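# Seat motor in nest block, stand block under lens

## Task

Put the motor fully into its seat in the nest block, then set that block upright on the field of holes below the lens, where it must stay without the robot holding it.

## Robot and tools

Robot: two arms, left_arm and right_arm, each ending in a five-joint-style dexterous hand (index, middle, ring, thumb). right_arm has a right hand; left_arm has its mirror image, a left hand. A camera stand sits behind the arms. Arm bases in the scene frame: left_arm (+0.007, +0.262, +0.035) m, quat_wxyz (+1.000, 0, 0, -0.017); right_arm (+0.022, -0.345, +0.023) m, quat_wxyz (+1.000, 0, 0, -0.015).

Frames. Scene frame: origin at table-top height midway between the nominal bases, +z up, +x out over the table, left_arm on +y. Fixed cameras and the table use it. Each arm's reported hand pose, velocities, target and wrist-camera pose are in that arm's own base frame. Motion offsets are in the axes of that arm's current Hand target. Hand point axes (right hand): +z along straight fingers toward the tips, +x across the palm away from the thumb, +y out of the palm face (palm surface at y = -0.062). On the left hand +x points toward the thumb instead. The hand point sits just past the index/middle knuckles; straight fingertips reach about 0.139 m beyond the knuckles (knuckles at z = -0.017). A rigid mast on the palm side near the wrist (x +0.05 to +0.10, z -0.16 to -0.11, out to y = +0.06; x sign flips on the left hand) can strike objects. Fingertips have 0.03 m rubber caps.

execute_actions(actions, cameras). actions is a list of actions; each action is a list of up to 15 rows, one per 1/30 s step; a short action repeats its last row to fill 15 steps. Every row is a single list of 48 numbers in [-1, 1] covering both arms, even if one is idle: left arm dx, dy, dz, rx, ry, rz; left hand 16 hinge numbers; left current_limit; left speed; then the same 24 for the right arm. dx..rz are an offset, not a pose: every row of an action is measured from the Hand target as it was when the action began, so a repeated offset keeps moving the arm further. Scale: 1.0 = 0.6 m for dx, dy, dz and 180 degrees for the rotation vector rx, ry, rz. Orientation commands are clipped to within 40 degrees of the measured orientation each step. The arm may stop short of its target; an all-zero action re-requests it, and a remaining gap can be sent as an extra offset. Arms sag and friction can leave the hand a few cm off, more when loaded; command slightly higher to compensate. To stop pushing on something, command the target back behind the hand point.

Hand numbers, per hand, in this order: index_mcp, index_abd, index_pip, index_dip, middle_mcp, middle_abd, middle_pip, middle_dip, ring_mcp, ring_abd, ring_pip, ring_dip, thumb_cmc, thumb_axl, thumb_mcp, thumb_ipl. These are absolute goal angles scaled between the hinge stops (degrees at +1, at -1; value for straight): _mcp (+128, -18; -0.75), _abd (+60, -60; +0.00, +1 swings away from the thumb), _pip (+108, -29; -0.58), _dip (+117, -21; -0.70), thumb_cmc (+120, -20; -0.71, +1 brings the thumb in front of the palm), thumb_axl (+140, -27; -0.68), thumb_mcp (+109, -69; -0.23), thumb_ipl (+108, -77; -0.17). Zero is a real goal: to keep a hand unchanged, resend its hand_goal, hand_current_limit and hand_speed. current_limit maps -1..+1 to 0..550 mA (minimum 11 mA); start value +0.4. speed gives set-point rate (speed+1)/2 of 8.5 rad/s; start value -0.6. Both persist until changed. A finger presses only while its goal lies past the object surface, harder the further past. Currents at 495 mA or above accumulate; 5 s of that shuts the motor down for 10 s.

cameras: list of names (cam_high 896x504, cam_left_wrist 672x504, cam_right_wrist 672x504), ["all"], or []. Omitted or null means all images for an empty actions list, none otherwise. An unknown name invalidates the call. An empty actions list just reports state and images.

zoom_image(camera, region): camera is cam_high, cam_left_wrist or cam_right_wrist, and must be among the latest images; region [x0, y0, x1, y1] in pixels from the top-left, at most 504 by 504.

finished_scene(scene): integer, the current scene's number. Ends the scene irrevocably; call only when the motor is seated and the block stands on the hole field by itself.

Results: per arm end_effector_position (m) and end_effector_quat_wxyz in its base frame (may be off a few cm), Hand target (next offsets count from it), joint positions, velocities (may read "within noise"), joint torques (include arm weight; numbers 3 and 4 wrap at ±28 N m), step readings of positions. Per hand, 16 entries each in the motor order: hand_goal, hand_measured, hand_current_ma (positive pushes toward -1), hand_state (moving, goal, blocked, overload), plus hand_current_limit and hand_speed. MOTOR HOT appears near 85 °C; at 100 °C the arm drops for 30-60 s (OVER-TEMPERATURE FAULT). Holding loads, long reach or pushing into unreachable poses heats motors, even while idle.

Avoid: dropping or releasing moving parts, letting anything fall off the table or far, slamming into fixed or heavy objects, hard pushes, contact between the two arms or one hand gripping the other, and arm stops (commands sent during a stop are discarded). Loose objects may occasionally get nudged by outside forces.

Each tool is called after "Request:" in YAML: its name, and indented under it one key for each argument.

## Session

Scene 1 done. Start scene 2.

Request:
execute_actions:
  actions: []

Request:
zoom_image:
  camera: "cam_high"
  region: [130, 120, 630, 500]

Scene clock: 0.00 s.
left_arm: end_effector_position=(+0.4673, +0.0517, +0.3218) hand_goal=(-0.754, +0.000, -0.576, -0.696, -0.754, +0.000, -0.576, -0.696, -0.754, +0.000, -0.576, -0.696, -0.714, -0.678, -0.226, -0.168) hand_measured=(-0.754, +0.000, -0.576, -0.696, -0.754, +0.000, -0.576, -0.696, -0.754, +0.000, -0.576, -0.696, -0.714, -0.678, -0.226, -0.168) hand_current_ma=(+0, +0, +0, +0, +0, +0, +0, +0, +0, +0, +0, +0, +0, +0, +0, +0) hand_state=(goal, goal, goal, goal, goal, goal, goal, goal, goal, goal, goal, goal, goal, goal, goal, goal) hand_current_limit=0.40 hand_speed=-0.60 end_effector_quat_wxyz=(-0.111, +0.990, +0.057, +0.058) | right_arm: end_effector_position=(+0.2807, +0.0687, +0.2865) hand_goal=(-0.754, +0.000, -0.576, -0.696, -0.754, +0.000, -0.576, -0.696, -0.754, +0.000, -0.576, -0.696, -0.714, -0.678, -0.226, -0.168) hand_measured=(-0.754, +0.000, -0.576, -0.696, -0.754, +0.000, -0.576, -0.696, -0.754, +0.000, -0.576, -0.696, -0.714, -0.678, -0.226, -0.168) hand_current_ma=(+0, +0, +0, +0, +0, +0, +0, +0, +0, +0, +0, +0, +0, +0, +0, +0) hand_state=(goal, goal, goal, goal, goal, goal, goal, goal, goal, goal, goal, goal, goal, goal, goal, goal) hand_current_limit=0.40 hand_speed=-0.60 end_effector_quat_wxyz=(+0.041, +0.173, +0.972, +0.152)
Joint positions: left_arm=[0.22 1.437 1.604 -1.584 -0.2 1.691] | right_arm=[-0.224 0.869 0.96 -1.593 -0.308 -1.433]
Joint velocities: within noise
Joint torques (N m): no reading
Heat: left arm: hottest elbow 33 °C; right arm: hottest elbow 37 °C.
Hand target: left_arm +0.4725, +0.0529, +0.3389; -0.114, +0.989, +0.059, +0.079 | right_arm +0.2851, +0.0678, +0.2972; +0.053, +0.170, +0.972, +0.151

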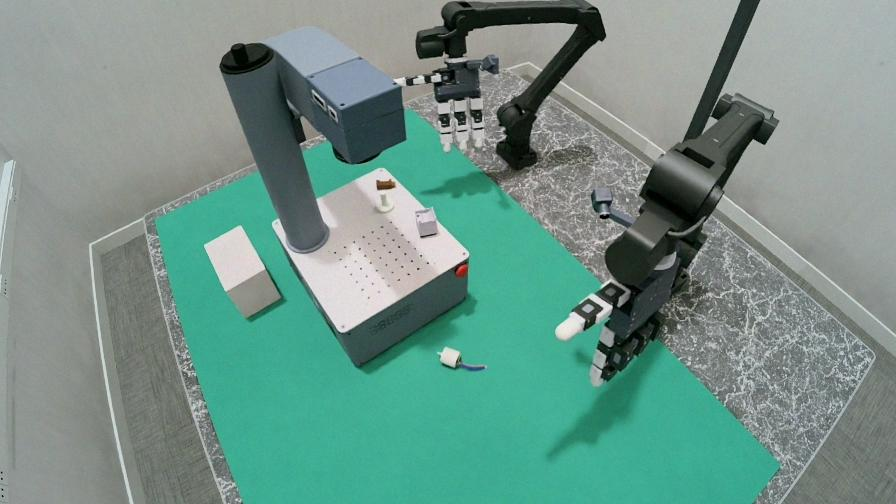

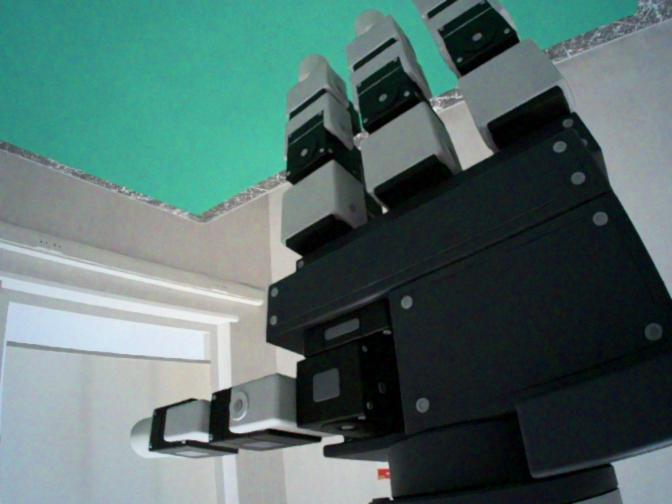

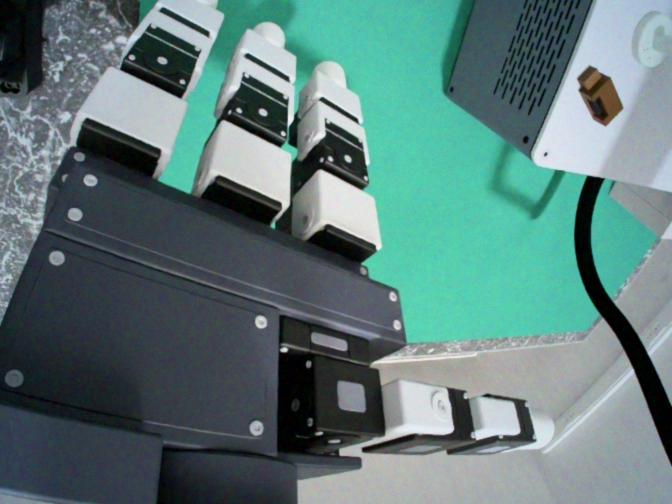

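Scaled by 1.008 from the camera's 896x504 image, which has a finer 1280x720 frame.

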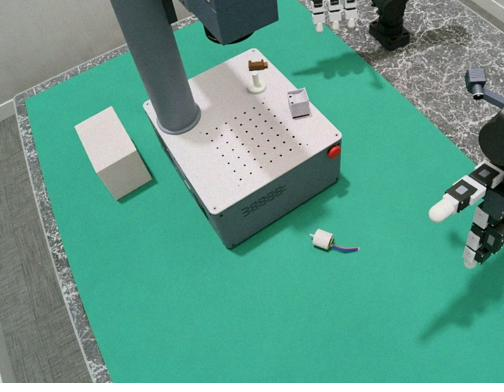

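Request:
zoom_image:
  camera: "cam_high"
  region: [330, 170, 480, 290]

Request:
zoom_image:
  camera: "cam_high"
  region: [425, 330, 495, 390]

Request:
zoom_image:
  camera: "cam_high"
  region: [405, 195, 450, 245]

Scaled by 3.360 from the camera's 896x504 image, which has a finer 1280x720 frame.

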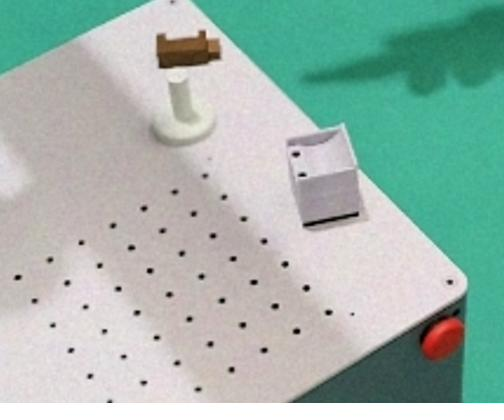

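Scaled by 7.200 from the camera's 896x504 image, which has a finer 1280x720 frame.

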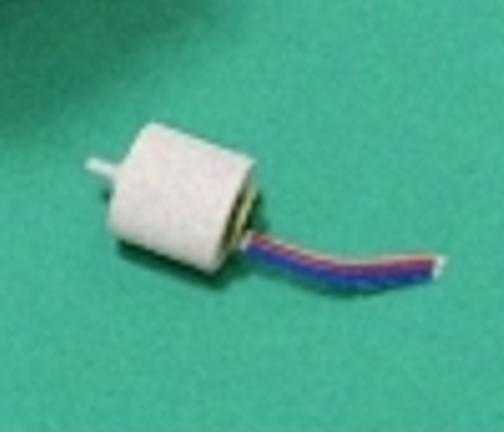

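Scaled by 10.080 from the camera's 896x504 image, which has a finer 1280x720 frame.

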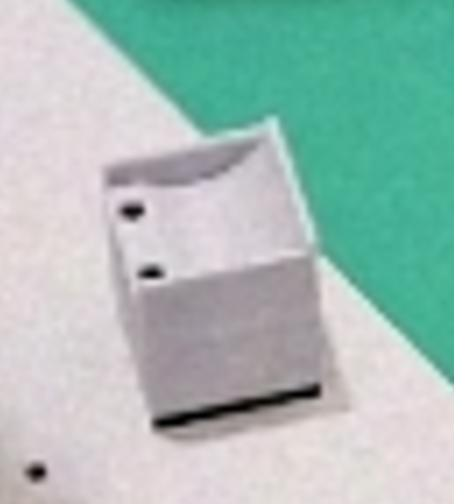

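Request:
execute_actions:
  actions:
    - [[0.0585,0.172,0.1367,0.076,0.0327,0.1138,-0.973,0,0.745,-0.145,-0.754,0,0.88,0.46,-0.754,0,0.88,0.46,0.545,-0.68,0.281,-0.438,0.3,-0.3,0.0225,0.138,0.0562,0.1005,-0.0243,-0.1241,-0.754,0,-0.576,-0.696,-0.754,0,0.88,0.46,-0.754,0,0.88,0.46,-0.714,-0.678,-0.226,-0.168,0.4,-0.3]]
    - [[0.1107,0.1705,0.1047,0.076,0.0327,0.1138,-0.973,0,0.745,-0.145,-0.754,0,0.88,0.46,-0.754,0,0.88,0.46,0.545,-0.68,0.281,-0.438,0.3,-0.3,-0.0338,0.1465,0.0107,0.1005,-0.0243,-0.1241,-0.754,0,-0.576,-0.696,-0.754,0,0.88,0.46,-0.754,0,0.88,0.46,-0.714,-0.678,-0.226,-0.168,0.4,-0.3]]
    - [[0,0,0,0,0,0,-0.973,0,0.745,-0.145,-0.754,0,0.88,0.46,-0.754,0,0.88,0.46,0.545,-0.68,0.281,-0.438,0.3,-0.3,-0.0875,0.1195,-0.0277,0.1005,-0.0243,-0.1241,-0.754,0,-0.576,-0.696,-0.754,0,0.88,0.46,-0.754,0,0.88,0.46,-0.714,-0.678,-0.226,-0.168,0.4,-0.3]]
  cameras: ["all"]

Request:
zoom_image:
  camera: "cam_high"
  region: [380, 180, 540, 400]

Scene clock: 81.87 s.
left_arm: end_effector_position=(+0.5787, -0.0935, +0.1155) hand_goal=(-0.974, +0.000, +0.744, -0.146, -0.754, +0.000, +0.880, +0.460, -0.754, +0.000, +0.880, +0.460, +0.544, -0.680, +0.280, -0.438) hand_measured=(-0.966, +0.002, +0.740, -0.150, -0.750, +0.002, +0.874, +0.456, -0.750, +0.002, +0.874, +0.458, +0.542, -0.678, +0.282, -0.436) hand_current_ma=(+2, +0, +0, +0, +1, +0, -1, +0, +1, +0, -1, +0, +0, +0, +0, +0) hand_state=(goal, goal, goal, goal, goal, goal, goal, goal, goal, goal, goal, goal, goal, goal, goal, goal) hand_current_limit=0.30 hand_speed=-0.30 end_effector_quat_wxyz=(-0.362, +0.882, -0.291, +0.079) | right_arm: end_effector_position=(+0.3333, +0.3065, +0.2563) hand_goal=(-0.754, +0.000, -0.576, -0.696, -0.754, +0.000, +0.880, +0.460, -0.754, +0.000, +0.880, +0.460, -0.714, -0.678, -0.226, -0.168) hand_measured=(-0.744, +0.000, -0.576, -0.696, -0.750, +0.002, +0.874, +0.456, -0.750, +0.002, +0.874, +0.458, -0.706, -0.678, -0.222, -0.168) hand_current_ma=(+31, +0, +1, +0, +14, +2, -14, -8, +12, +2, -15, -7, +24, +2, +12, +1) hand_state=(goal, goal, goal, goal, goal, goal, goal, goal, goal, goal, goal, goal, goal, goal, goal, goal) hand_current_limit=0.40 hand_speed=-0.30 end_effector_quat_wxyz=(+0.154, -0.321, +0.876, -0.326)
Joint positions: left_arm=[-0.245 1.79 1.49 -1.008 -0.721 2.062] | right_arm=[0.873 1.459 1.458 -1.643 0.735 -1.373]
Joint torques (N m): left_arm=[0.32 -18.02 10.91 1.42 -0.47 0.16] | right_arm=[-0.79 -15.03 7.79 0.03 1.03 0.11]
Heat: left arm: hottest elbow 41 °C; right arm: hottest elbow 46 °C.
Hand target: left_arm +0.5938, -0.1012, +0.1479; -0.365, +0.880, -0.282, +0.116 | right_arm +0.3365, +0.3014, +0.2613; +0.155, -0.314, +0.878, -0.326 (last step not sent: back at the drive's target)
Off the commanded pose: left_arm 0.037 m, 4 deg | right_arm 0.034 m, 6 deg.
led back after a hold (left arm): the arm was led back toward your command in small steps, so it may still be short of it.
led back after a hold (right arm): the arm was led back toward your command in small steps, so it may still be short of it.
Step readings (end_effector_position of left_arm | right_arm):
0: (+0.4673, +0.0517, +0.3218) | (+0.2807, +0.0687, +0.2865)
1: (+0.4693, +0.0555, +0.3143) | (+0.2803, +0.0674, +0.2798)
2: (+0.4776, +0.0651, +0.3048) | (+0.2801, +0.0692, +0.2682)
4: (+0.4997, +0.0331, +0.2859) | (+0.2772, +0.1099, +0.2635)
8: (+0.5225, -0.0468, +0.2412) | (+0.2806, +0.1624, +0.2707)
15: (+0.5251, -0.0317, +0.2176) | (+0.2931, +0.1582, +0.2679)
16: (+0.5287, -0.0223, +0.2143) | (+0.2969, +0.1536, +0.2649)
17: (+0.5421, -0.0085, +0.2133) | (+0.3029, +0.1501, +0.2622)
19: (+0.5679, -0.0325, +0.2002) | (+0.3093, +0.1916, +0.2704)
23: (+0.5819, -0.1121, +0.1465) | (+0.3151, +0.2558, +0.2700)
30: (+0.5780, -0.1137, +0.1150) | (+0.3178, +0.2466, +0.2600)
31: (+0.5790, -0.1088, +0.1162) | (+0.3176, +0.2461, +0.2611) HELD (not all sent) right_arm
32: (+0.5796, -0.1048, +0.1168) | (+0.3180, +0.2452, +0.2619)
34: (+0.5807, -0.0971, +0.1177) | (+0.3205, +0.2427, +0.2607)
38: (+0.5810, -0.0932, +0.1177) | (+0.3276, +0.2589, +0.2588)
40: (+0.5806, -0.0935, +0.1173) | (+0.3321, +0.2798, +0.2599) HELD (not all sent) left_arm
43: (+0.5791, -0.0931, +0.1156) | (+0.3374, +0.3085, +0.2589) HELD (not all sent) left_arm right_arm
45: (+0.5787, -0.0930, +0.1153) | (+0.3337, +0.3164, +0.2508) HELD (not all sent) right_arm
HELD (not all sent) left_arm: steps 40 to 43.
HELD (not all sent) right_arm: steps 31 and 43 to 45.
pose unreachable (left arm): on one or more control steps of this call, first in action 2 (counted from 0), this arm could not follow its commanded pose, so it was not sent that pose on those steps. It may still have moved: this result reports where it is.
cause: moving toward the commanded pose would bring a part of the arm too close to another arm (a part of this arm just beyond joint 3 (elbow) and a part of the right arm just beyond its joint 6 (wrist roll), along the way the arms are being sent, or toward where that arm still pushes).
pose unreachable (right arm): on one or more control steps of this call, first in action 2 (counted from 0), this arm could not follow its commanded pose, so it was not sent that pose on those steps. It may still have moved: this result reports where it is.
cause: moving toward the commanded pose would bring a part of the arm too close to another arm (a part of this arm just beyond joint 6 (wrist roll) and a part of the left arm just beyond its joint 3 (elbow), 148 mm apart when this arm was first held).

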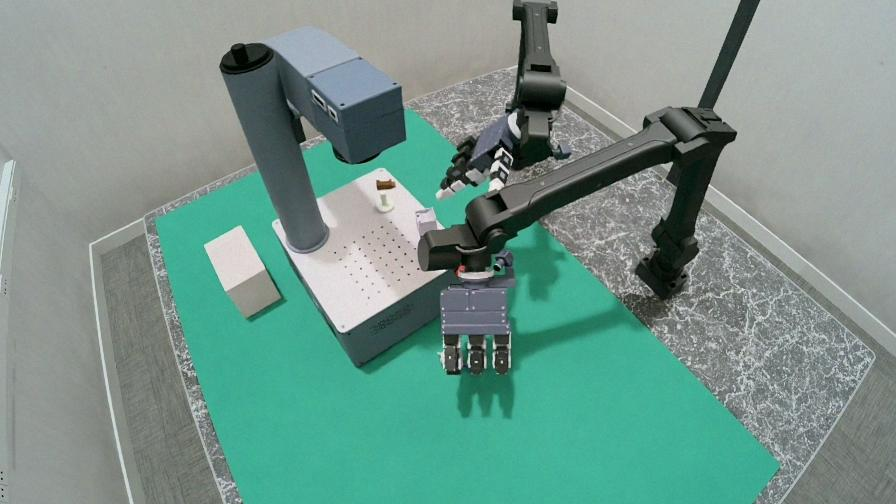

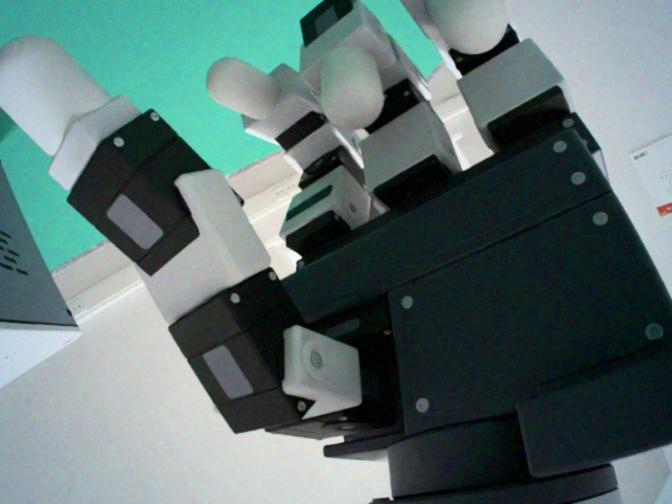

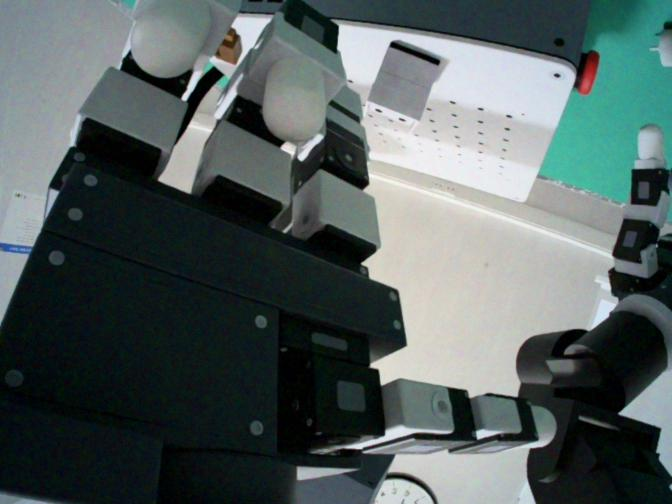

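Scaled by 2.291 from the camera's 896x504 image, which has a finer 1280x720 frame.

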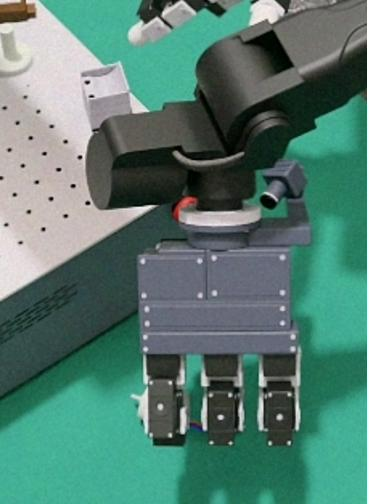

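Request:
execute_actions:
  actions:
    - [[-0.0678,-0.0659,-0.1344,0,0,0,-0.754,0,-0.576,-0.696,-0.754,0,0.88,0.46,-0.754,0,0.88,0.46,-0.714,-0.678,-0.226,-0.168,0.4,-0.3,0.12,-0.102,0.0588,0,0.0589,0.0589,-0.754,0,-0.576,-0.696,-0.754,0,0.88,0.46,-0.754,0,0.88,0.46,-0.714,-0.678,-0.226,-0.168,0.4,-0.3]]
    - [[-0.0678,-0.0659,-0.1344,0,0,0,-0.754,0,-0.576,-0.696,-0.754,0,0.88,0.46,-0.754,0,0.88,0.46,-0.714,-0.678,-0.226,-0.168,0.4,-0.3,0.0863,-0.1208,0.079,0,0.0589,0.0589,-0.754,0,-0.576,-0.696,-0.754,0,0.88,0.46,-0.754,0,0.88,0.46,-0.714,-0.678,-0.226,-0.168,0.4,-0.3]]
    - [[0.0558,0.1513,-0.1097,0,0,0,-0.754,0,-0.576,-0.696,-0.754,0,0.88,0.46,-0.754,0,0.88,0.46,-0.714,-0.678,-0.226,-0.168,0.4,-0.3,0.0465,-0.1323,0.093,0,0.0589,0.0589,-0.754,0,-0.576,-0.696,-0.754,0,0.88,0.46,-0.754,0,0.88,0.46,-0.714,-0.678,-0.226,-0.168,0.4,-0.3]]
    - [[0.0558,0.1513,-0.1097,0,0,0,-0.754,0,-0.576,-0.696,-0.754,0,0.88,0.46,-0.754,0,0.88,0.46,-0.714,-0.678,-0.226,-0.168,0.4,-0.3,0.0035,-0.1353,0.0998,0,0.0589,0.0589,-0.754,0,-0.576,-0.696,-0.754,0,0.88,0.46,-0.754,0,0.88,0.46,-0.714,-0.678,-0.226,-0.168,0.4,-0.3]]
    - [[0.0558,0.1513,-0.1097,0,0.0373,0.0373,-0.754,0,-0.576,-0.696,-0.754,0,0.88,0.46,-0.754,0,0.88,0.46,-0.714,-0.678,-0.226,-0.168,0.4,-0.3,-0.04,-0.1302,0.099,0,0.0589,0.0589,-0.754,0,-0.576,-0.696,-0.754,0,0.88,0.46,-0.754,0,0.88,0.46,-0.714,-0.678,-0.226,-0.168,0.4,-0.3]]
  cameras: ["all"]

Request:
zoom_image:
  camera: "cam_high"
  region: [380, 140, 500, 260]

Scene clock: 99.03 s.
left_arm: end_effector_position=(+0.3777, -0.4176, +0.2392) hand_goal=(-0.754, +0.000, -0.576, -0.696, -0.754, +0.000, +0.880, +0.460, -0.754, +0.000, +0.880, +0.460, -0.714, -0.678, -0.226, -0.168) hand_measured=(-0.744, +0.000, -0.574, -0.694, -0.750, +0.002, +0.874, +0.458, -0.750, +0.002, +0.876, +0.458, -0.706, -0.678, -0.220, -0.168) hand_current_ma=(+2, +0, +0, +0, +1, +0, -1, +0, +1, +0, -1, +0, +1, +0, +1, +0) hand_state=(goal, goal, goal, goal, goal, goal, goal, goal, goal, goal, goal, goal, goal, goal, goal, goal) hand_current_limit=0.40 hand_speed=-0.30 end_effector_quat_wxyz=(-0.340, +0.846, -0.380, +0.157) | right_arm: end_effector_position=(+0.2799, -0.2004, +0.2788) hand_goal=(-0.754, +0.000, -0.576, -0.696, -0.754, +0.000, +0.880, +0.460, -0.754, +0.000, +0.880, +0.460, -0.714, -0.678, -0.226, -0.168) hand_measured=(-0.746, -0.002, -0.572, -0.696, -0.750, +0.000, +0.876, +0.456, -0.750, +0.000, +0.876, +0.458, -0.710, -0.678, -0.224, -0.168) hand_current_ma=(+23, -3, +9, +0, +9, +1, -10, -8, +10, +1, -11, -7, +13, +2, +8, +1) hand_state=(goal, goal, goal, goal, goal, goal, goal, goal, goal, goal, goal, goal, goal, goal, goal, goal) hand_current_limit=0.40 hand_speed=-0.30 end_effector_quat_wxyz=(-0.083, +0.252, +0.910, -0.320)
Joint positions: left_arm=[-0.944 1.777 1.802 -1.681 -0.763 1.437] | right_arm=[-0.496 1.179 1.27 -1.684 0.673 -1.519]
Joint torques (N m): left_arm=[0.32 -16.09 12.03 0.2 -0.63 -0.06] | right_arm=[1.26 -9.88 10.93 0.08 0.81 0.01]
Heat: left arm: hottest elbow 42 °C; right arm: hottest elbow 47 °C.
Hand target: left_arm +0.3825, -0.4300, +0.2647; -0.354, +0.853, -0.354, +0.146 | right_arm +0.2891, -0.1994, +0.3011; -0.114, +0.269, +0.899, -0.327
Off the commanded pose: left_arm 0.029 m, 4 deg | right_arm 0.024 m, 4 deg.
joint sent to its limit (left arm) — joint 4 (wrist pitch), lower limit. The joint targets are off in orientation, not in position.
joint sent to its limit (right arm) — joint 4 (wrist pitch), lower limit. The joint targets are off in orientation, not in position.
Step readings (end_effector_position of left_arm | right_arm):
0: (+0.5787, -0.0935, +0.1155) | (+0.3333, +0.3065, +0.2563)
1: (+0.5747, -0.0937, +0.1188) | (+0.3322, +0.3003, +0.2534)
2: (+0.5656, -0.0930, +0.1221) | (+0.3275, +0.2910, +0.2492)
4: (+0.5473, -0.0914, +0.1426) | (+0.3205, +0.2520, +0.2426)
8: (+0.5329, -0.0937, +0.1971) | (+0.3264, +0.1975, +0.2621)
15: (+0.5356, -0.0979, +0.2323) | (+0.3249, +0.1930, +0.2716)
16: (+0.5309, -0.0979, +0.2333) | (+0.3237, +0.1893, +0.2685)
17: (+0.5201, -0.0968, +0.2338) | (+0.3217, +0.1818, +0.2637)
19: (+0.4974, -0.0932, +0.2427) | (+0.3199, +0.1460, +0.2580)
23: (+0.4830, -0.0944, +0.2738) | (+0.3200, +0.0970, +0.2735)
30: (+0.4879, -0.0975, +0.3020) | (+0.3162, +0.0950, +0.2793)
31: (+0.4853, -0.1032, +0.3018) | (+0.3155, +0.0915, +0.2779)
32: (+0.4805, -0.1074, +0.3017) | (+0.3151, +0.0818, +0.2758)
34: (+0.4602, -0.1481, +0.2989) | (+0.3153, +0.0422, +0.2754)
38: (+0.4317, -0.2185, +0.2885) | (+0.3099, -0.0060, +0.2846)
45: (+0.4422, -0.2099, +0.2749) | (+0.3070, -0.0043, +0.2854)
46: (+0.4420, -0.2115, +0.2749) | (+0.3062, -0.0087, +0.2851)
47: (+0.4396, -0.2162, +0.2757) | (+0.3044, -0.0204, +0.2842)
49: (+0.4244, -0.2515, +0.2745) | (+0.2979, -0.0629, +0.2837)
53: (+0.3954, -0.3210, +0.2676) | (+0.2862, -0.1059, +0.2805)
60: (+0.4056, -0.3188, +0.2600) | (+0.2879, -0.1023, +0.2762)
61: (+0.4061, -0.3214, +0.2605) | (+0.2873, -0.1070, +0.2770)
62: (+0.4084, -0.3265, +0.2623) | (+0.2860, -0.1192, +0.2789)
64: (+0.3998, -0.3622, +0.2639) | (+0.2793, -0.1608, +0.2841)
68: (+0.3642, -0.4246, +0.2520) | (+0.2757, -0.2042, +0.2834)
75: (+0.3656, -0.4280, +0.2389) | (+0.2799, -0.2007, +0.2788)

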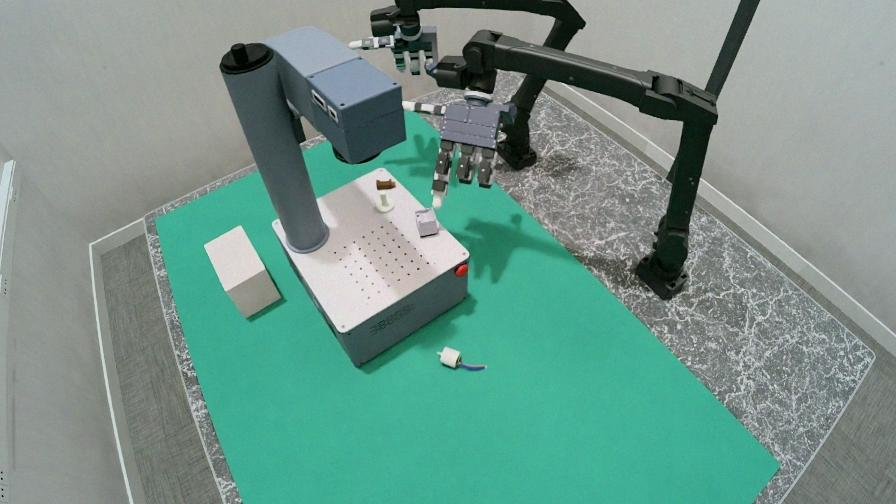

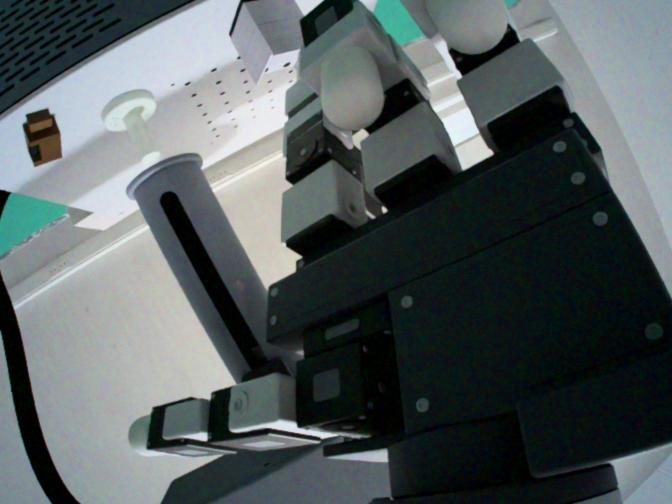

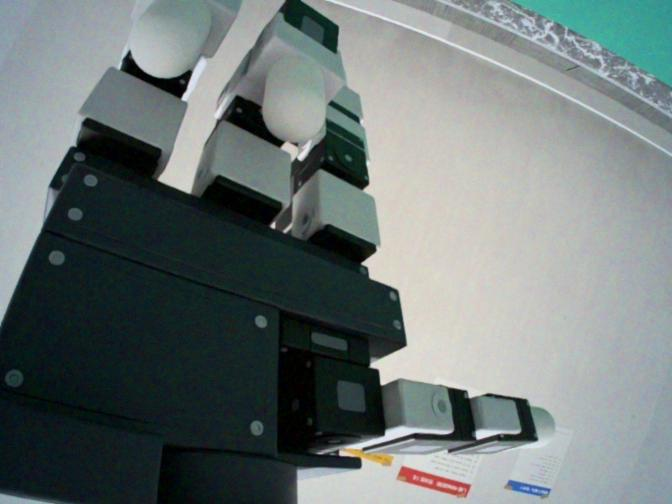

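Scaled by 4.200 from the camera's 896x504 image, which has a finer 1280x720 frame.

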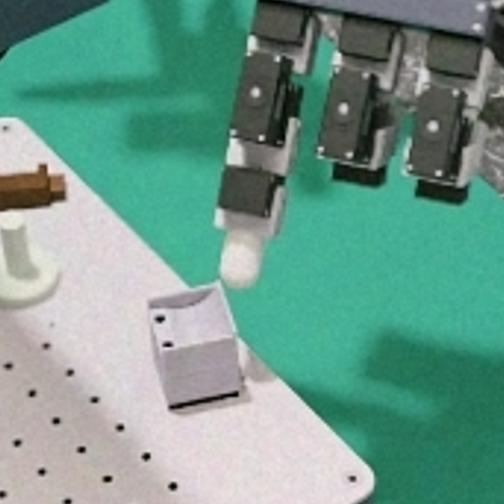

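Request:
execute_actions:
  actions:
    - [[-0.0141,0.0354,0.0354,0,0,0,-0.754,0,-0.576,-0.696,-0.754,0,0.88,0.46,-0.754,0,0.88,0.46,-0.714,-0.678,-0.226,-0.168,0.6,-0.3,0,0,0,0,0,0,-0.754,0,-0.576,-0.696,-0.754,0,0.88,0.46,-0.754,0,0.88,0.46,-0.714,-0.678,-0.226,-0.168,0.4,-0.3]]
  cameras: ["cam_high"]

Request:
zoom_image:
  camera: "cam_high"
  region: [400, 180, 460, 250]

Scene clock: 103.87 s.
left_arm: end_effector_position=(+0.3770, -0.4189, +0.2341) hand_goal=(-0.754, +0.000, -0.576, -0.696, -0.754, +0.000, +0.880, +0.460, -0.754, +0.000, +0.880, +0.460, -0.714, -0.678, -0.226, -0.168) hand_measured=(-0.744, +0.000, -0.574, -0.694, -0.750, +0.002, +0.874, +0.458, -0.750, +0.002, +0.876, +0.458, -0.706, -0.678, -0.220, -0.168) hand_current_ma=(+2, +0, +0, +0, +1, +0, -1, +0, +1, +0, -1, +0, +1, +0, +1, +0) hand_state=(goal, goal, goal, goal, goal, goal, goal, goal, goal, goal, goal, goal, goal, goal, goal, goal) hand_current_limit=0.60 hand_speed=-0.30 end_effector_quat_wxyz=(-0.340, +0.852, -0.364, +0.161) | right_arm: end_effector_position=(+0.2799, -0.2004, +0.2788) hand_goal=(-0.754, +0.000, -0.576, -0.696, -0.754, +0.000, +0.880, +0.460, -0.754, +0.000, +0.880, +0.460, -0.714, -0.678, -0.226, -0.168) hand_measured=(-0.746, -0.002, -0.572, -0.696, -0.750, +0.000, +0.876, +0.456, -0.750, +0.000, +0.876, +0.458, -0.710, -0.678, -0.224, -0.168) hand_current_ma=(+23, -3, +9, +0, +9, +1, -10, -8, +10, +1, -11, -7, +13, +2, +8, +1) hand_state=(goal, goal, goal, goal, goal, goal, goal, goal, goal, goal, goal, goal, goal, goal, goal, goal) hand_current_limit=0.40 hand_speed=-0.30 end_effector_quat_wxyz=(-0.083, +0.252, +0.910, -0.320)
Joint positions: left_arm=[-0.949 1.777 1.787 -1.681 -0.765 1.388] | right_arm=[-0.496 1.179 1.27 -1.684 0.673 -1.519]
Joint torques (N m): left_arm=[-0.03 -14.92 8.99 0.09 -0.65 -0.08] | right_arm=[1.26 -9.99 10.95 0.06 0.81 -0.01]
Heat: left arm: hottest elbow 43 °C; right arm: hottest elbow 48 °C.
Hand target: left_arm +0.3765, -0.4240, +0.2347; -0.354, +0.853, -0.354, +0.146 | right_arm +0.2891, -0.1994, +0.3011; -0.114, +0.269, +0.899, -0.327
Off the commanded pose: left_arm 0.005 m, 3 deg | right_arm 0.024 m, 4 deg.
joint sent to its limit (left arm) — joint 4 (wrist pitch), lower limit. The joint targets are off in orientation, not in position.
joint sent to its limit (right arm) — joint 4 (wrist pitch), lower limit. The joint targets are off in orientation, not in position.
Step readings (end_effector_position of left_arm | right_arm):
0: (+0.3777, -0.4176, +0.2392) | (+0.2799, -0.2004, +0.2788)
1: (+0.3780, -0.4178, +0.2389) | (+0.2799, -0.2004, +0.2788)
2: (+0.3775, -0.4183, +0.2380) | (+0.2799, -0.2004, +0.2788)
4: (+0.3771, -0.4182, +0.2360) | (+0.2799, -0.2004, +0.2788)
8: (+0.3765, -0.4183, +0.2340) | (+0.2799, -0.2004, +0.2788)
15: (+0.3769, -0.4188, +0.2341) | (+0.2799, -0.2004, +0.2788)
Images, in order (width x height): cam_high 896x504.

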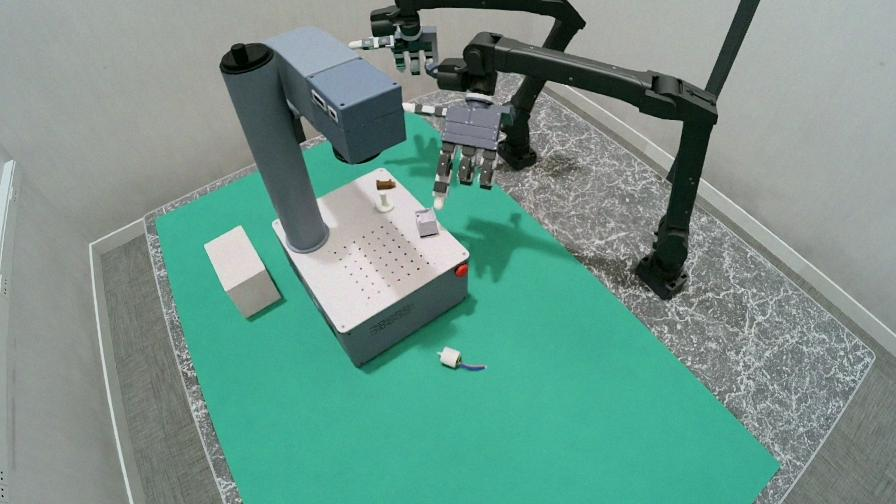

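Scaled by 7.200 from the camera's 896x504 image, which has a finer 1280x720 frame.

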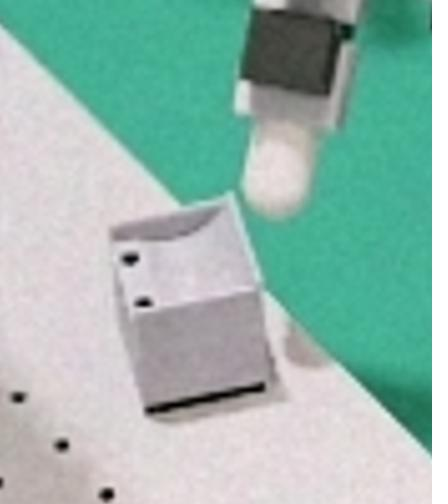

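Request:
execute_actions:
  actions:
    - [[-0.0047,0.0273,0.034,0,0,0,-0.754,0,-0.576,-0.696,-0.754,0,0.88,0.46,-0.754,0,0.88,0.46,-0.714,-0.678,-0.226,-0.168,0.6,-0.3,0,0,0,0,0,0,-0.754,0,-0.576,-0.696,-0.754,0,0.88,0.46,-0.754,0,0.88,0.46,-0.714,-0.678,-0.226,-0.168,0.4,-0.3]]
  cameras: ["cam_high"]

Request:
zoom_image:
  camera: "cam_high"
  region: [400, 180, 460, 250]

Scene clock: 107.47 s.
left_arm: end_effector_position=(+0.3764, -0.4150, +0.2065) hand_goal=(-0.754, +0.000, -0.576, -0.696, -0.754, +0.000, +0.880, +0.460, -0.754, +0.000, +0.880, +0.460, -0.714, -0.678, -0.226, -0.168) hand_measured=(-0.744, +0.000, -0.574, -0.694, -0.750, +0.002, +0.874, +0.458, -0.750, +0.002, +0.876, +0.458, -0.706, -0.678, -0.220, -0.168) hand_current_ma=(+2, +0, +0, +0, +1, +0, -1, +0, +1, +0, -1, +0, +1, +0, +1, +0) hand_state=(goal, goal, goal, goal, goal, goal, goal, goal, goal, goal, goal, goal, goal, goal, goal, goal) hand_current_limit=0.60 hand_speed=-0.30 end_effector_quat_wxyz=(-0.354, +0.852, -0.358, +0.144) | right_arm: end_effector_position=(+0.2799, -0.2004, +0.2788) hand_goal=(-0.754, +0.000, -0.576, -0.696, -0.754, +0.000, +0.880, +0.460, -0.754, +0.000, +0.880, +0.460, -0.714, -0.678, -0.226, -0.168) hand_measured=(-0.746, -0.002, -0.572, -0.696, -0.750, +0.000, +0.876, +0.456, -0.750, +0.000, +0.876, +0.458, -0.710, -0.678, -0.224, -0.168) hand_current_ma=(+23, -3, +9, +0, +9, +1, -10, -8, +10, +1, -11, -7, +13, +2, +8, +1) hand_state=(goal, goal, goal, goal, goal, goal, goal, goal, goal, goal, goal, goal, goal, goal, goal, goal) hand_current_limit=0.40 hand_speed=-0.30 end_effector_quat_wxyz=(-0.083, +0.252, +0.910, -0.320)
Joint positions: left_arm=[-0.949 1.806 1.752 -1.681 -0.77 1.35] | right_arm=[-0.496 1.179 1.27 -1.684 0.673 -1.519]
Joint torques (N m): left_arm=[0.09 -15.38 9.05 0.02 -0.61 -0.08] | right_arm=[1.26 -9.99 10.96 0.05 0.82 -0.01]
Heat: left arm: hottest elbow 43 °C; right arm: hottest elbow 48 °C.
Hand target: left_arm +0.3765, -0.4200, +0.2089; -0.354, +0.853, -0.354, +0.146 | right_arm +0.2891, -0.1994, +0.3011; -0.114, +0.269, +0.899, -0.327
Off the commanded pose: left_arm 0.005 m, 0 deg | right_arm 0.024 m, 4 deg.
joint sent to its limit (left arm) — joint 4 (wrist pitch), lower limit. The joint targets still meet the commanded pose.
joint sent to its limit (right arm) — joint 4 (wrist pitch), lower limit. The joint targets are off in orientation, not in position.
Step readings (end_effector_position of left_arm | right_arm):
0: (+0.3770, -0.4189, +0.2342) | (+0.2799, -0.2004, +0.2788)
1: (+0.3772, -0.4183, +0.2328) | (+0.2799, -0.2004, +0.2788)
2: (+0.3772, -0.4174, +0.2311) | (+0.2799, -0.2004, +0.2788)
4: (+0.3760, -0.4151, +0.2239) | (+0.2799, -0.2004, +0.2788)
8: (+0.3757, -0.4143, +0.2109) | (+0.2799, -0.2004, +0.2788)
15: (+0.3763, -0.4149, +0.2064) | (+0.2799, -0.2004, +0.2788)
Images, in order (width x height): cam_high 896x504.

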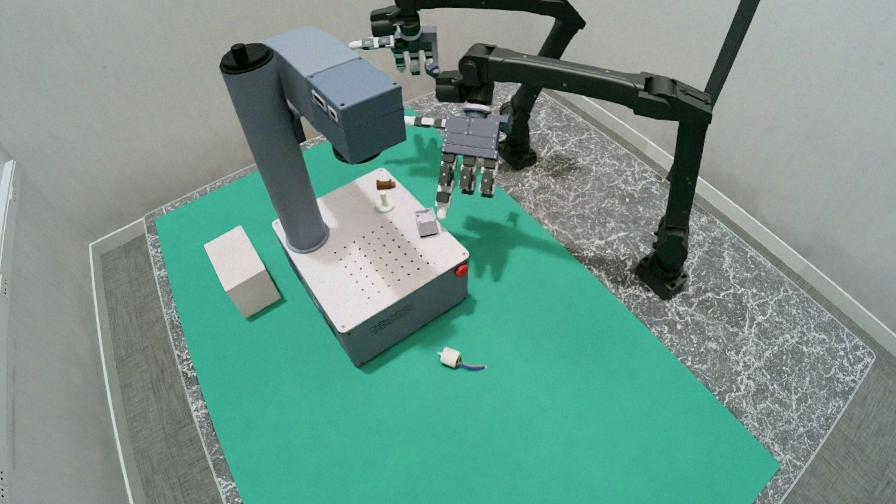

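Scaled by 7.200 from the camera's 896x504 image, which has a finer 1280x720 frame.

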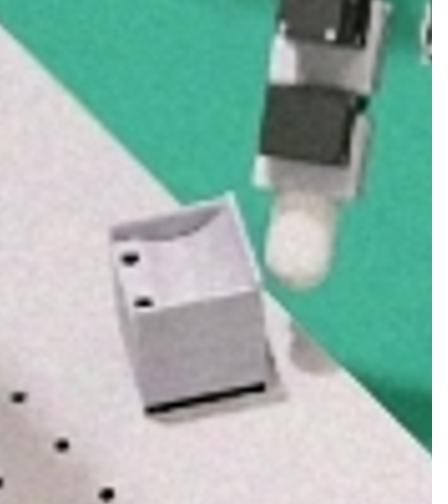

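Request:
execute_actions:
  actions:
    - [[0.033,-0.0267,0.0267,0,0,0,-0.754,0,-0.576,-0.696,-0.754,0,0.88,0.46,-0.754,0,0.88,0.46,-0.714,-0.678,-0.226,-0.168,0.6,-0.3,0,0,0,0,0,0,-0.754,0,-0.576,-0.696,-0.754,0,0.88,0.46,-0.754,0,0.88,0.46,-0.714,-0.678,-0.226,-0.168,0.4,-0.3]]
  cameras: ["cam_high"]

Request:
zoom_image:
  camera: "cam_high"
  region: [400, 180, 460, 250]

Scene clock: 110.33 s.
left_arm: end_effector_position=(+0.3946, -0.4039, +0.1958) hand_goal=(-0.754, +0.000, -0.576, -0.696, -0.754, +0.000, +0.880, +0.460, -0.754, +0.000, +0.880, +0.460, -0.714, -0.678, -0.226, -0.168) hand_measured=(-0.744, +0.010, -0.572, -0.694, -0.750, +0.002, +0.874, +0.458, -0.750, +0.002, +0.876, +0.458, -0.706, -0.678, -0.220, -0.168) hand_current_ma=(+3, +2, +0, +0, +1, +0, -1, +0, +1, +0, -1, +0, +1, +0, +1, +0) hand_state=(goal, goal, goal, goal, goal, goal, goal, goal, goal, goal, goal, goal, goal, goal, goal, goal) hand_current_limit=0.60 hand_speed=-0.30 end_effector_quat_wxyz=(-0.363, +0.850, -0.359, +0.126) | right_arm: end_effector_position=(+0.2799, -0.2004, +0.2788) hand_goal=(-0.754, +0.000, -0.576, -0.696, -0.754, +0.000, +0.880, +0.460, -0.754, +0.000, +0.880, +0.460, -0.714, -0.678, -0.226, -0.168) hand_measured=(-0.746, -0.002, -0.572, -0.696, -0.750, +0.000, +0.876, +0.456, -0.750, +0.000, +0.876, +0.458, -0.710, -0.678, -0.224, -0.168) hand_current_ma=(+23, -3, +9, +0, +9, +1, -10, -8, +10, +1, -11, -7, +13, +2, +8, +1) hand_state=(goal, goal, goal, goal, goal, goal, goal, goal, goal, goal, goal, goal, goal, goal, goal, goal) hand_current_limit=0.40 hand_speed=-0.30 end_effector_quat_wxyz=(-0.083, +0.252, +0.910, -0.320)
Joint positions: left_arm=[-0.911 1.837 1.769 -1.678 -0.775 1.387] | right_arm=[-0.496 1.179 1.27 -1.684 0.673 -1.519]
Joint torques (N m): left_arm=[0.62 -15.03 12.1 0.46 -0.7 0.09] | right_arm=[1.26 -9.93 10.96 0.08 0.82 -0.01]
Heat: left arm: hottest elbow 43 °C; right arm: hottest elbow 48 °C.
Hand target: left_arm +0.4066, -0.4179, +0.2088; -0.354, +0.853, -0.354, +0.146 | right_arm +0.2891, -0.1994, +0.3011; -0.114, +0.269, +0.899, -0.327
Off the commanded pose: left_arm 0.023 m, 3 deg | right_arm 0.024 m, 4 deg.
joint sent to its limit (right arm) — joint 4 (wrist pitch), lower limit. The joint targets are off in orientation, not in position.
Step readings (end_effector_position of left_arm | right_arm):
0: (+0.3764, -0.4150, +0.2065) | (+0.2799, -0.2004, +0.2788)
1: (+0.3779, -0.4138, +0.2060) | (+0.2799, -0.2004, +0.2788)
2: (+0.3798, -0.4136, +0.2060) | (+0.2799, -0.2004, +0.2788)
4: (+0.3855, -0.4119, +0.2042) | (+0.2799, -0.2004, +0.2788)
8: (+0.3924, -0.4063, +0.1983) | (+0.2799, -0.2004, +0.2788)
15: (+0.3946, -0.4040, +0.1958) | (+0.2799, -0.2004, +0.2788)
Images, in order (width x height): cam_high 896x504.

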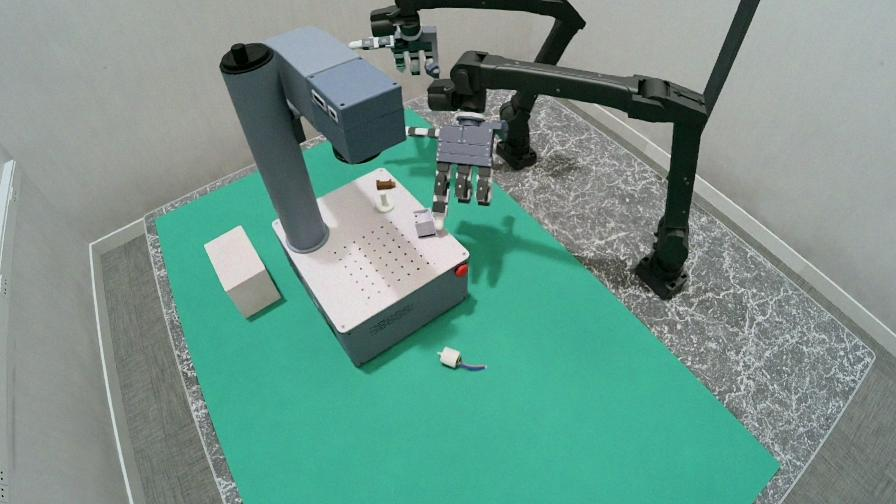

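Scaled by 7.200 from the camera's 896x504 image, which has a finer 1280x720 frame.

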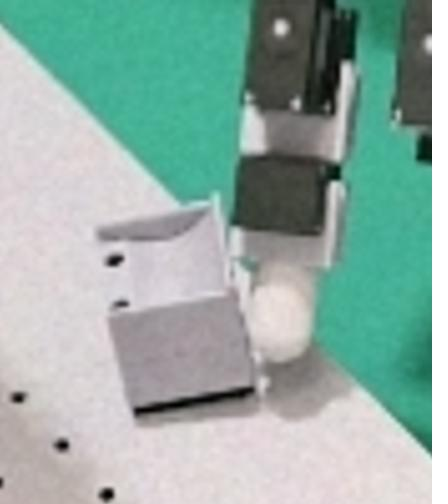

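Request:
zoom_image:
  camera: "cam_high"
  region: [410, 200, 450, 245]

Request:
execute_actions:
  actions: []
  cameras: ["cam_left_wrist"]

Request:
zoom_image:
  camera: "cam_left_wrist"
  region: [120, 0, 372, 189]

Scaled by 11.200 from the camera's 896x504 image, which has a finer 1280x720 frame.

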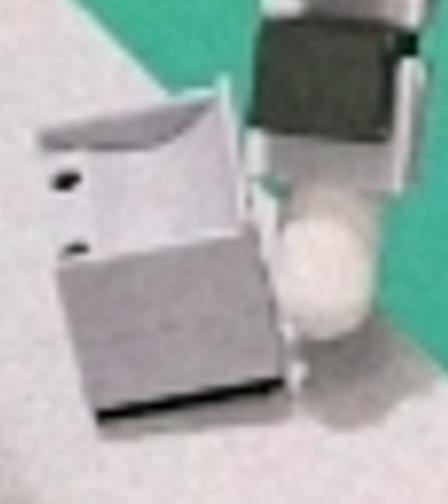

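Scene clock: 113.00 s.
left_arm: end_effector_position=(+0.3945, -0.4039, +0.1958) hand_goal=(-0.754, +0.000, -0.576, -0.696, -0.754, +0.000, +0.880, +0.460, -0.754, +0.000, +0.880, +0.460, -0.714, -0.678, -0.226, -0.168) hand_measured=(-0.744, +0.010, -0.572, -0.694, -0.750, +0.002, +0.874, +0.458, -0.750, +0.002, +0.876, +0.458, -0.706, -0.678, -0.220, -0.168) hand_current_ma=(+3, +2, +0, +0, +1, +0, -1, +0, +1, +0, -1, +0, +1, +0, +1, +0) hand_state=(goal, goal, goal, goal, goal, goal, goal, goal, goal, goal, goal, goal, goal, goal, goal, goal) hand_current_limit=0.60 hand_speed=-0.30 end_effector_quat_wxyz=(-0.363, +0.850, -0.359, +0.126) | right_arm: end_effector_position=(+0.2799, -0.2004, +0.2788) hand_goal=(-0.754, +0.000, -0.576, -0.696, -0.754, +0.000, +0.880, +0.460, -0.754, +0.000, +0.880, +0.460, -0.714, -0.678, -0.226, -0.168) hand_measured=(-0.746, -0.002, -0.572, -0.696, -0.750, +0.000, +0.876, +0.456, -0.750, +0.000, +0.876, +0.458, -0.710, -0.678, -0.224, -0.168) hand_current_ma=(+23, -3, +9, +0, +9, +1, -10, -8, +10, +1, -11, -7, +13, +2, +8, +1) hand_state=(goal, goal, goal, goal, goal, goal, goal, goal, goal, goal, goal, goal, goal, goal, goal, goal) hand_current_limit=0.40 hand_speed=-0.30 end_effector_quat_wxyz=(-0.083, +0.252, +0.910, -0.320)
Joint positions: left_arm=[-0.911 1.837 1.769 -1.678 -0.775 1.388] | right_arm=[-0.496 1.179 1.27 -1.684 0.673 -1.519]
Joint velocities: within noise
Joint torques (N m): left_arm=[0.73 -15.03 12.11 0.47 -0.71 0.12] | right_arm=[1.26 -9.88 10.95 0.08 0.81 -0.01]
Heat: left arm: hottest elbow 44 °C; right arm: hottest elbow 49 °C.
Hand target: left_arm +0.4066, -0.4179, +0.2088; -0.354, +0.853, -0.354, +0.146 | right_arm +0.2891, -0.1994, +0.3011; -0.114, +0.269, +0.899, -0.327
Off the commanded pose: left_arm 0.023 m, 3 deg | right_arm 0.024 m, 4 deg.
Images, in order (width x height): cam_left_wrist 672x504.

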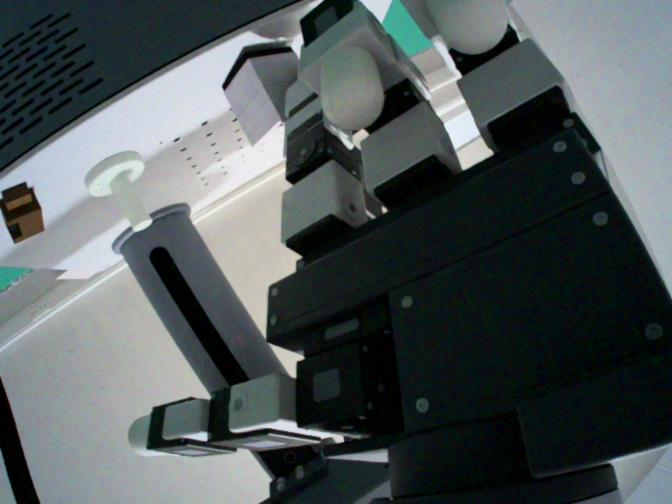

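Scaled by 2.000 from the camera's 672x504 image, which has a finer 960x720 frame.

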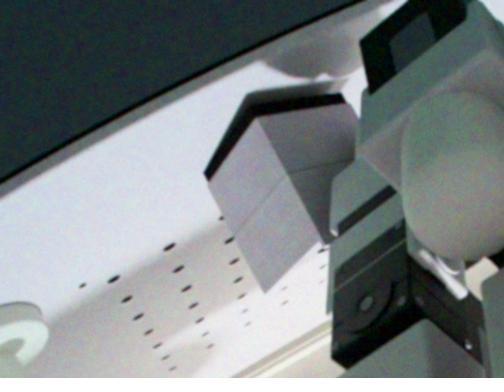

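Request:
execute_actions:
  actions:
    - [[-0.036,0.0267,-0.0267,0,0,0,-0.754,0,-0.576,-0.696,-0.754,0,0.88,0.46,-0.754,0,0.88,0.46,-0.714,-0.678,-0.226,-0.168,0.6,-0.3,0,0,0,0,0,0,-0.754,0,-0.576,-0.696,-0.754,0,0.88,0.46,-0.754,0,0.88,0.46,-0.714,-0.678,-0.226,-0.168,0.4,-0.3]]
  cameras: ["cam_high"]

Request:
zoom_image:
  camera: "cam_high"
  region: [410, 200, 450, 245]

Scene clock: 115.93 s.
left_arm: end_effector_position=(+0.3723, -0.4201, +0.1892) hand_goal=(-0.754, +0.000, -0.576, -0.696, -0.754, +0.000, +0.880, +0.460, -0.754, +0.000, +0.880, +0.460, -0.714, -0.678, -0.226, -0.168) hand_measured=(-0.744, +0.002, -0.572, -0.694, -0.750, +0.002, +0.874, +0.458, -0.750, +0.002, +0.876, +0.458, -0.706, -0.678, -0.220, -0.168) hand_current_ma=(+3, +0, +0, +0, +1, +0, -1, +0, +1, +0, -1, +0, +1, +0, +1, +0) hand_state=(goal, goal, goal, goal, goal, goal, goal, goal, goal, goal, goal, goal, goal, goal, goal, goal) hand_current_limit=0.60 hand_speed=-0.30 end_effector_quat_wxyz=(-0.360, +0.847, -0.367, +0.133) | right_arm: end_effector_position=(+0.2799, -0.2004, +0.2788) hand_goal=(-0.754, +0.000, -0.576, -0.696, -0.754, +0.000, +0.880, +0.460, -0.754, +0.000, +0.880, +0.460, -0.714, -0.678, -0.226, -0.168) hand_measured=(-0.746, -0.002, -0.572, -0.696, -0.750, +0.000, +0.876, +0.456, -0.750, +0.000, +0.876, +0.458, -0.710, -0.678, -0.224, -0.168) hand_current_ma=(+23, -3, +9, +0, +9, +1, -10, -8, +10, +1, -11, -7, +13, +2, +8, +1) hand_state=(goal, goal, goal, goal, goal, goal, goal, goal, goal, goal, goal, goal, goal, goal, goal, goal) hand_current_limit=0.40 hand_speed=-0.30 end_effector_quat_wxyz=(-0.083, +0.252, +0.910, -0.320)
Joint positions: left_arm=[-0.961 1.834 1.747 -1.679 -0.77 1.348] | right_arm=[-0.496 1.179 1.27 -1.684 0.673 -1.519]
Joint torques (N m): left_arm=[1.03 -17.96 8.84 -0.1 -0.6 -0.07] | right_arm=[1.2 -10.05 10.95 0.06 0.81 -0.01]
Heat: left arm: hottest elbow 44 °C; right arm: hottest elbow 49 °C.
Hand target: left_arm +0.3752, -0.4188, +0.2088; -0.354, +0.853, -0.354, +0.146 | right_arm +0.2891, -0.1994, +0.3011; -0.114, +0.269, +0.899, -0.327
Off the commanded pose: left_arm 0.020 m, 2 deg | right_arm 0.024 m, 4 deg.
joint sent to its limit (left arm) — joint 4 (wrist pitch), lower limit. The joint targets still meet the commanded pose.
joint sent to its limit (right arm) — joint 4 (wrist pitch), lower limit. The joint targets are off in orientation, not in position.
Step readings (end_effector_position of left_arm | right_arm):
0: (+0.3945, -0.4039, +0.1958) | (+0.2799, -0.2004, +0.2788)
1: (+0.3933, -0.4048, +0.1951) | (+0.2799, -0.2004, +0.2788)
2: (+0.3919, -0.4052, +0.1943) | (+0.2799, -0.2004, +0.2788)
4: (+0.3858, -0.4082, +0.1915) | (+0.2799, -0.2004, +0.2788)
8: (+0.3751, -0.4167, +0.1891) | (+0.2799, -0.2004, +0.2788)
15: (+0.3722, -0.4200, +0.1891) | (+0.2799, -0.2004, +0.2788)
Images, in order (width x height): cam_high 896x504.

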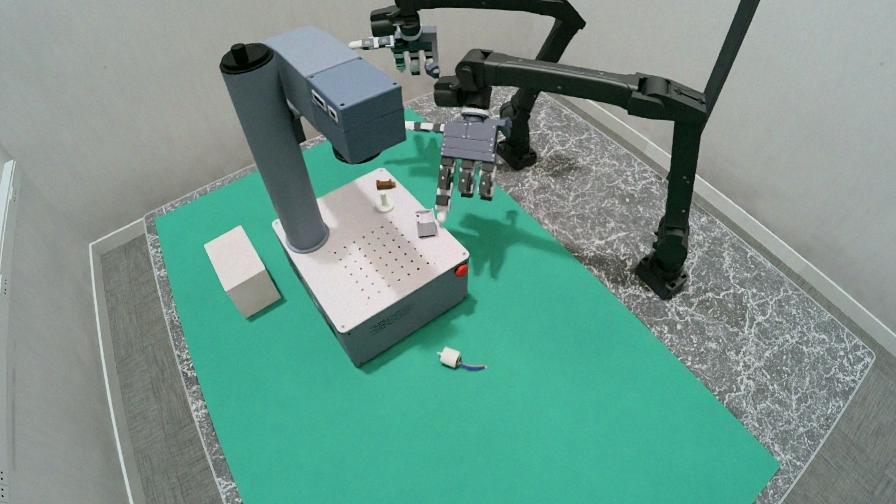

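Scaled by 11.200 from the camera's 896x504 image, which has a finer 1280x720 frame.

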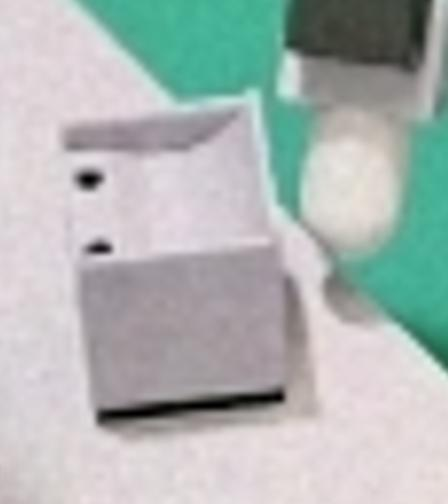

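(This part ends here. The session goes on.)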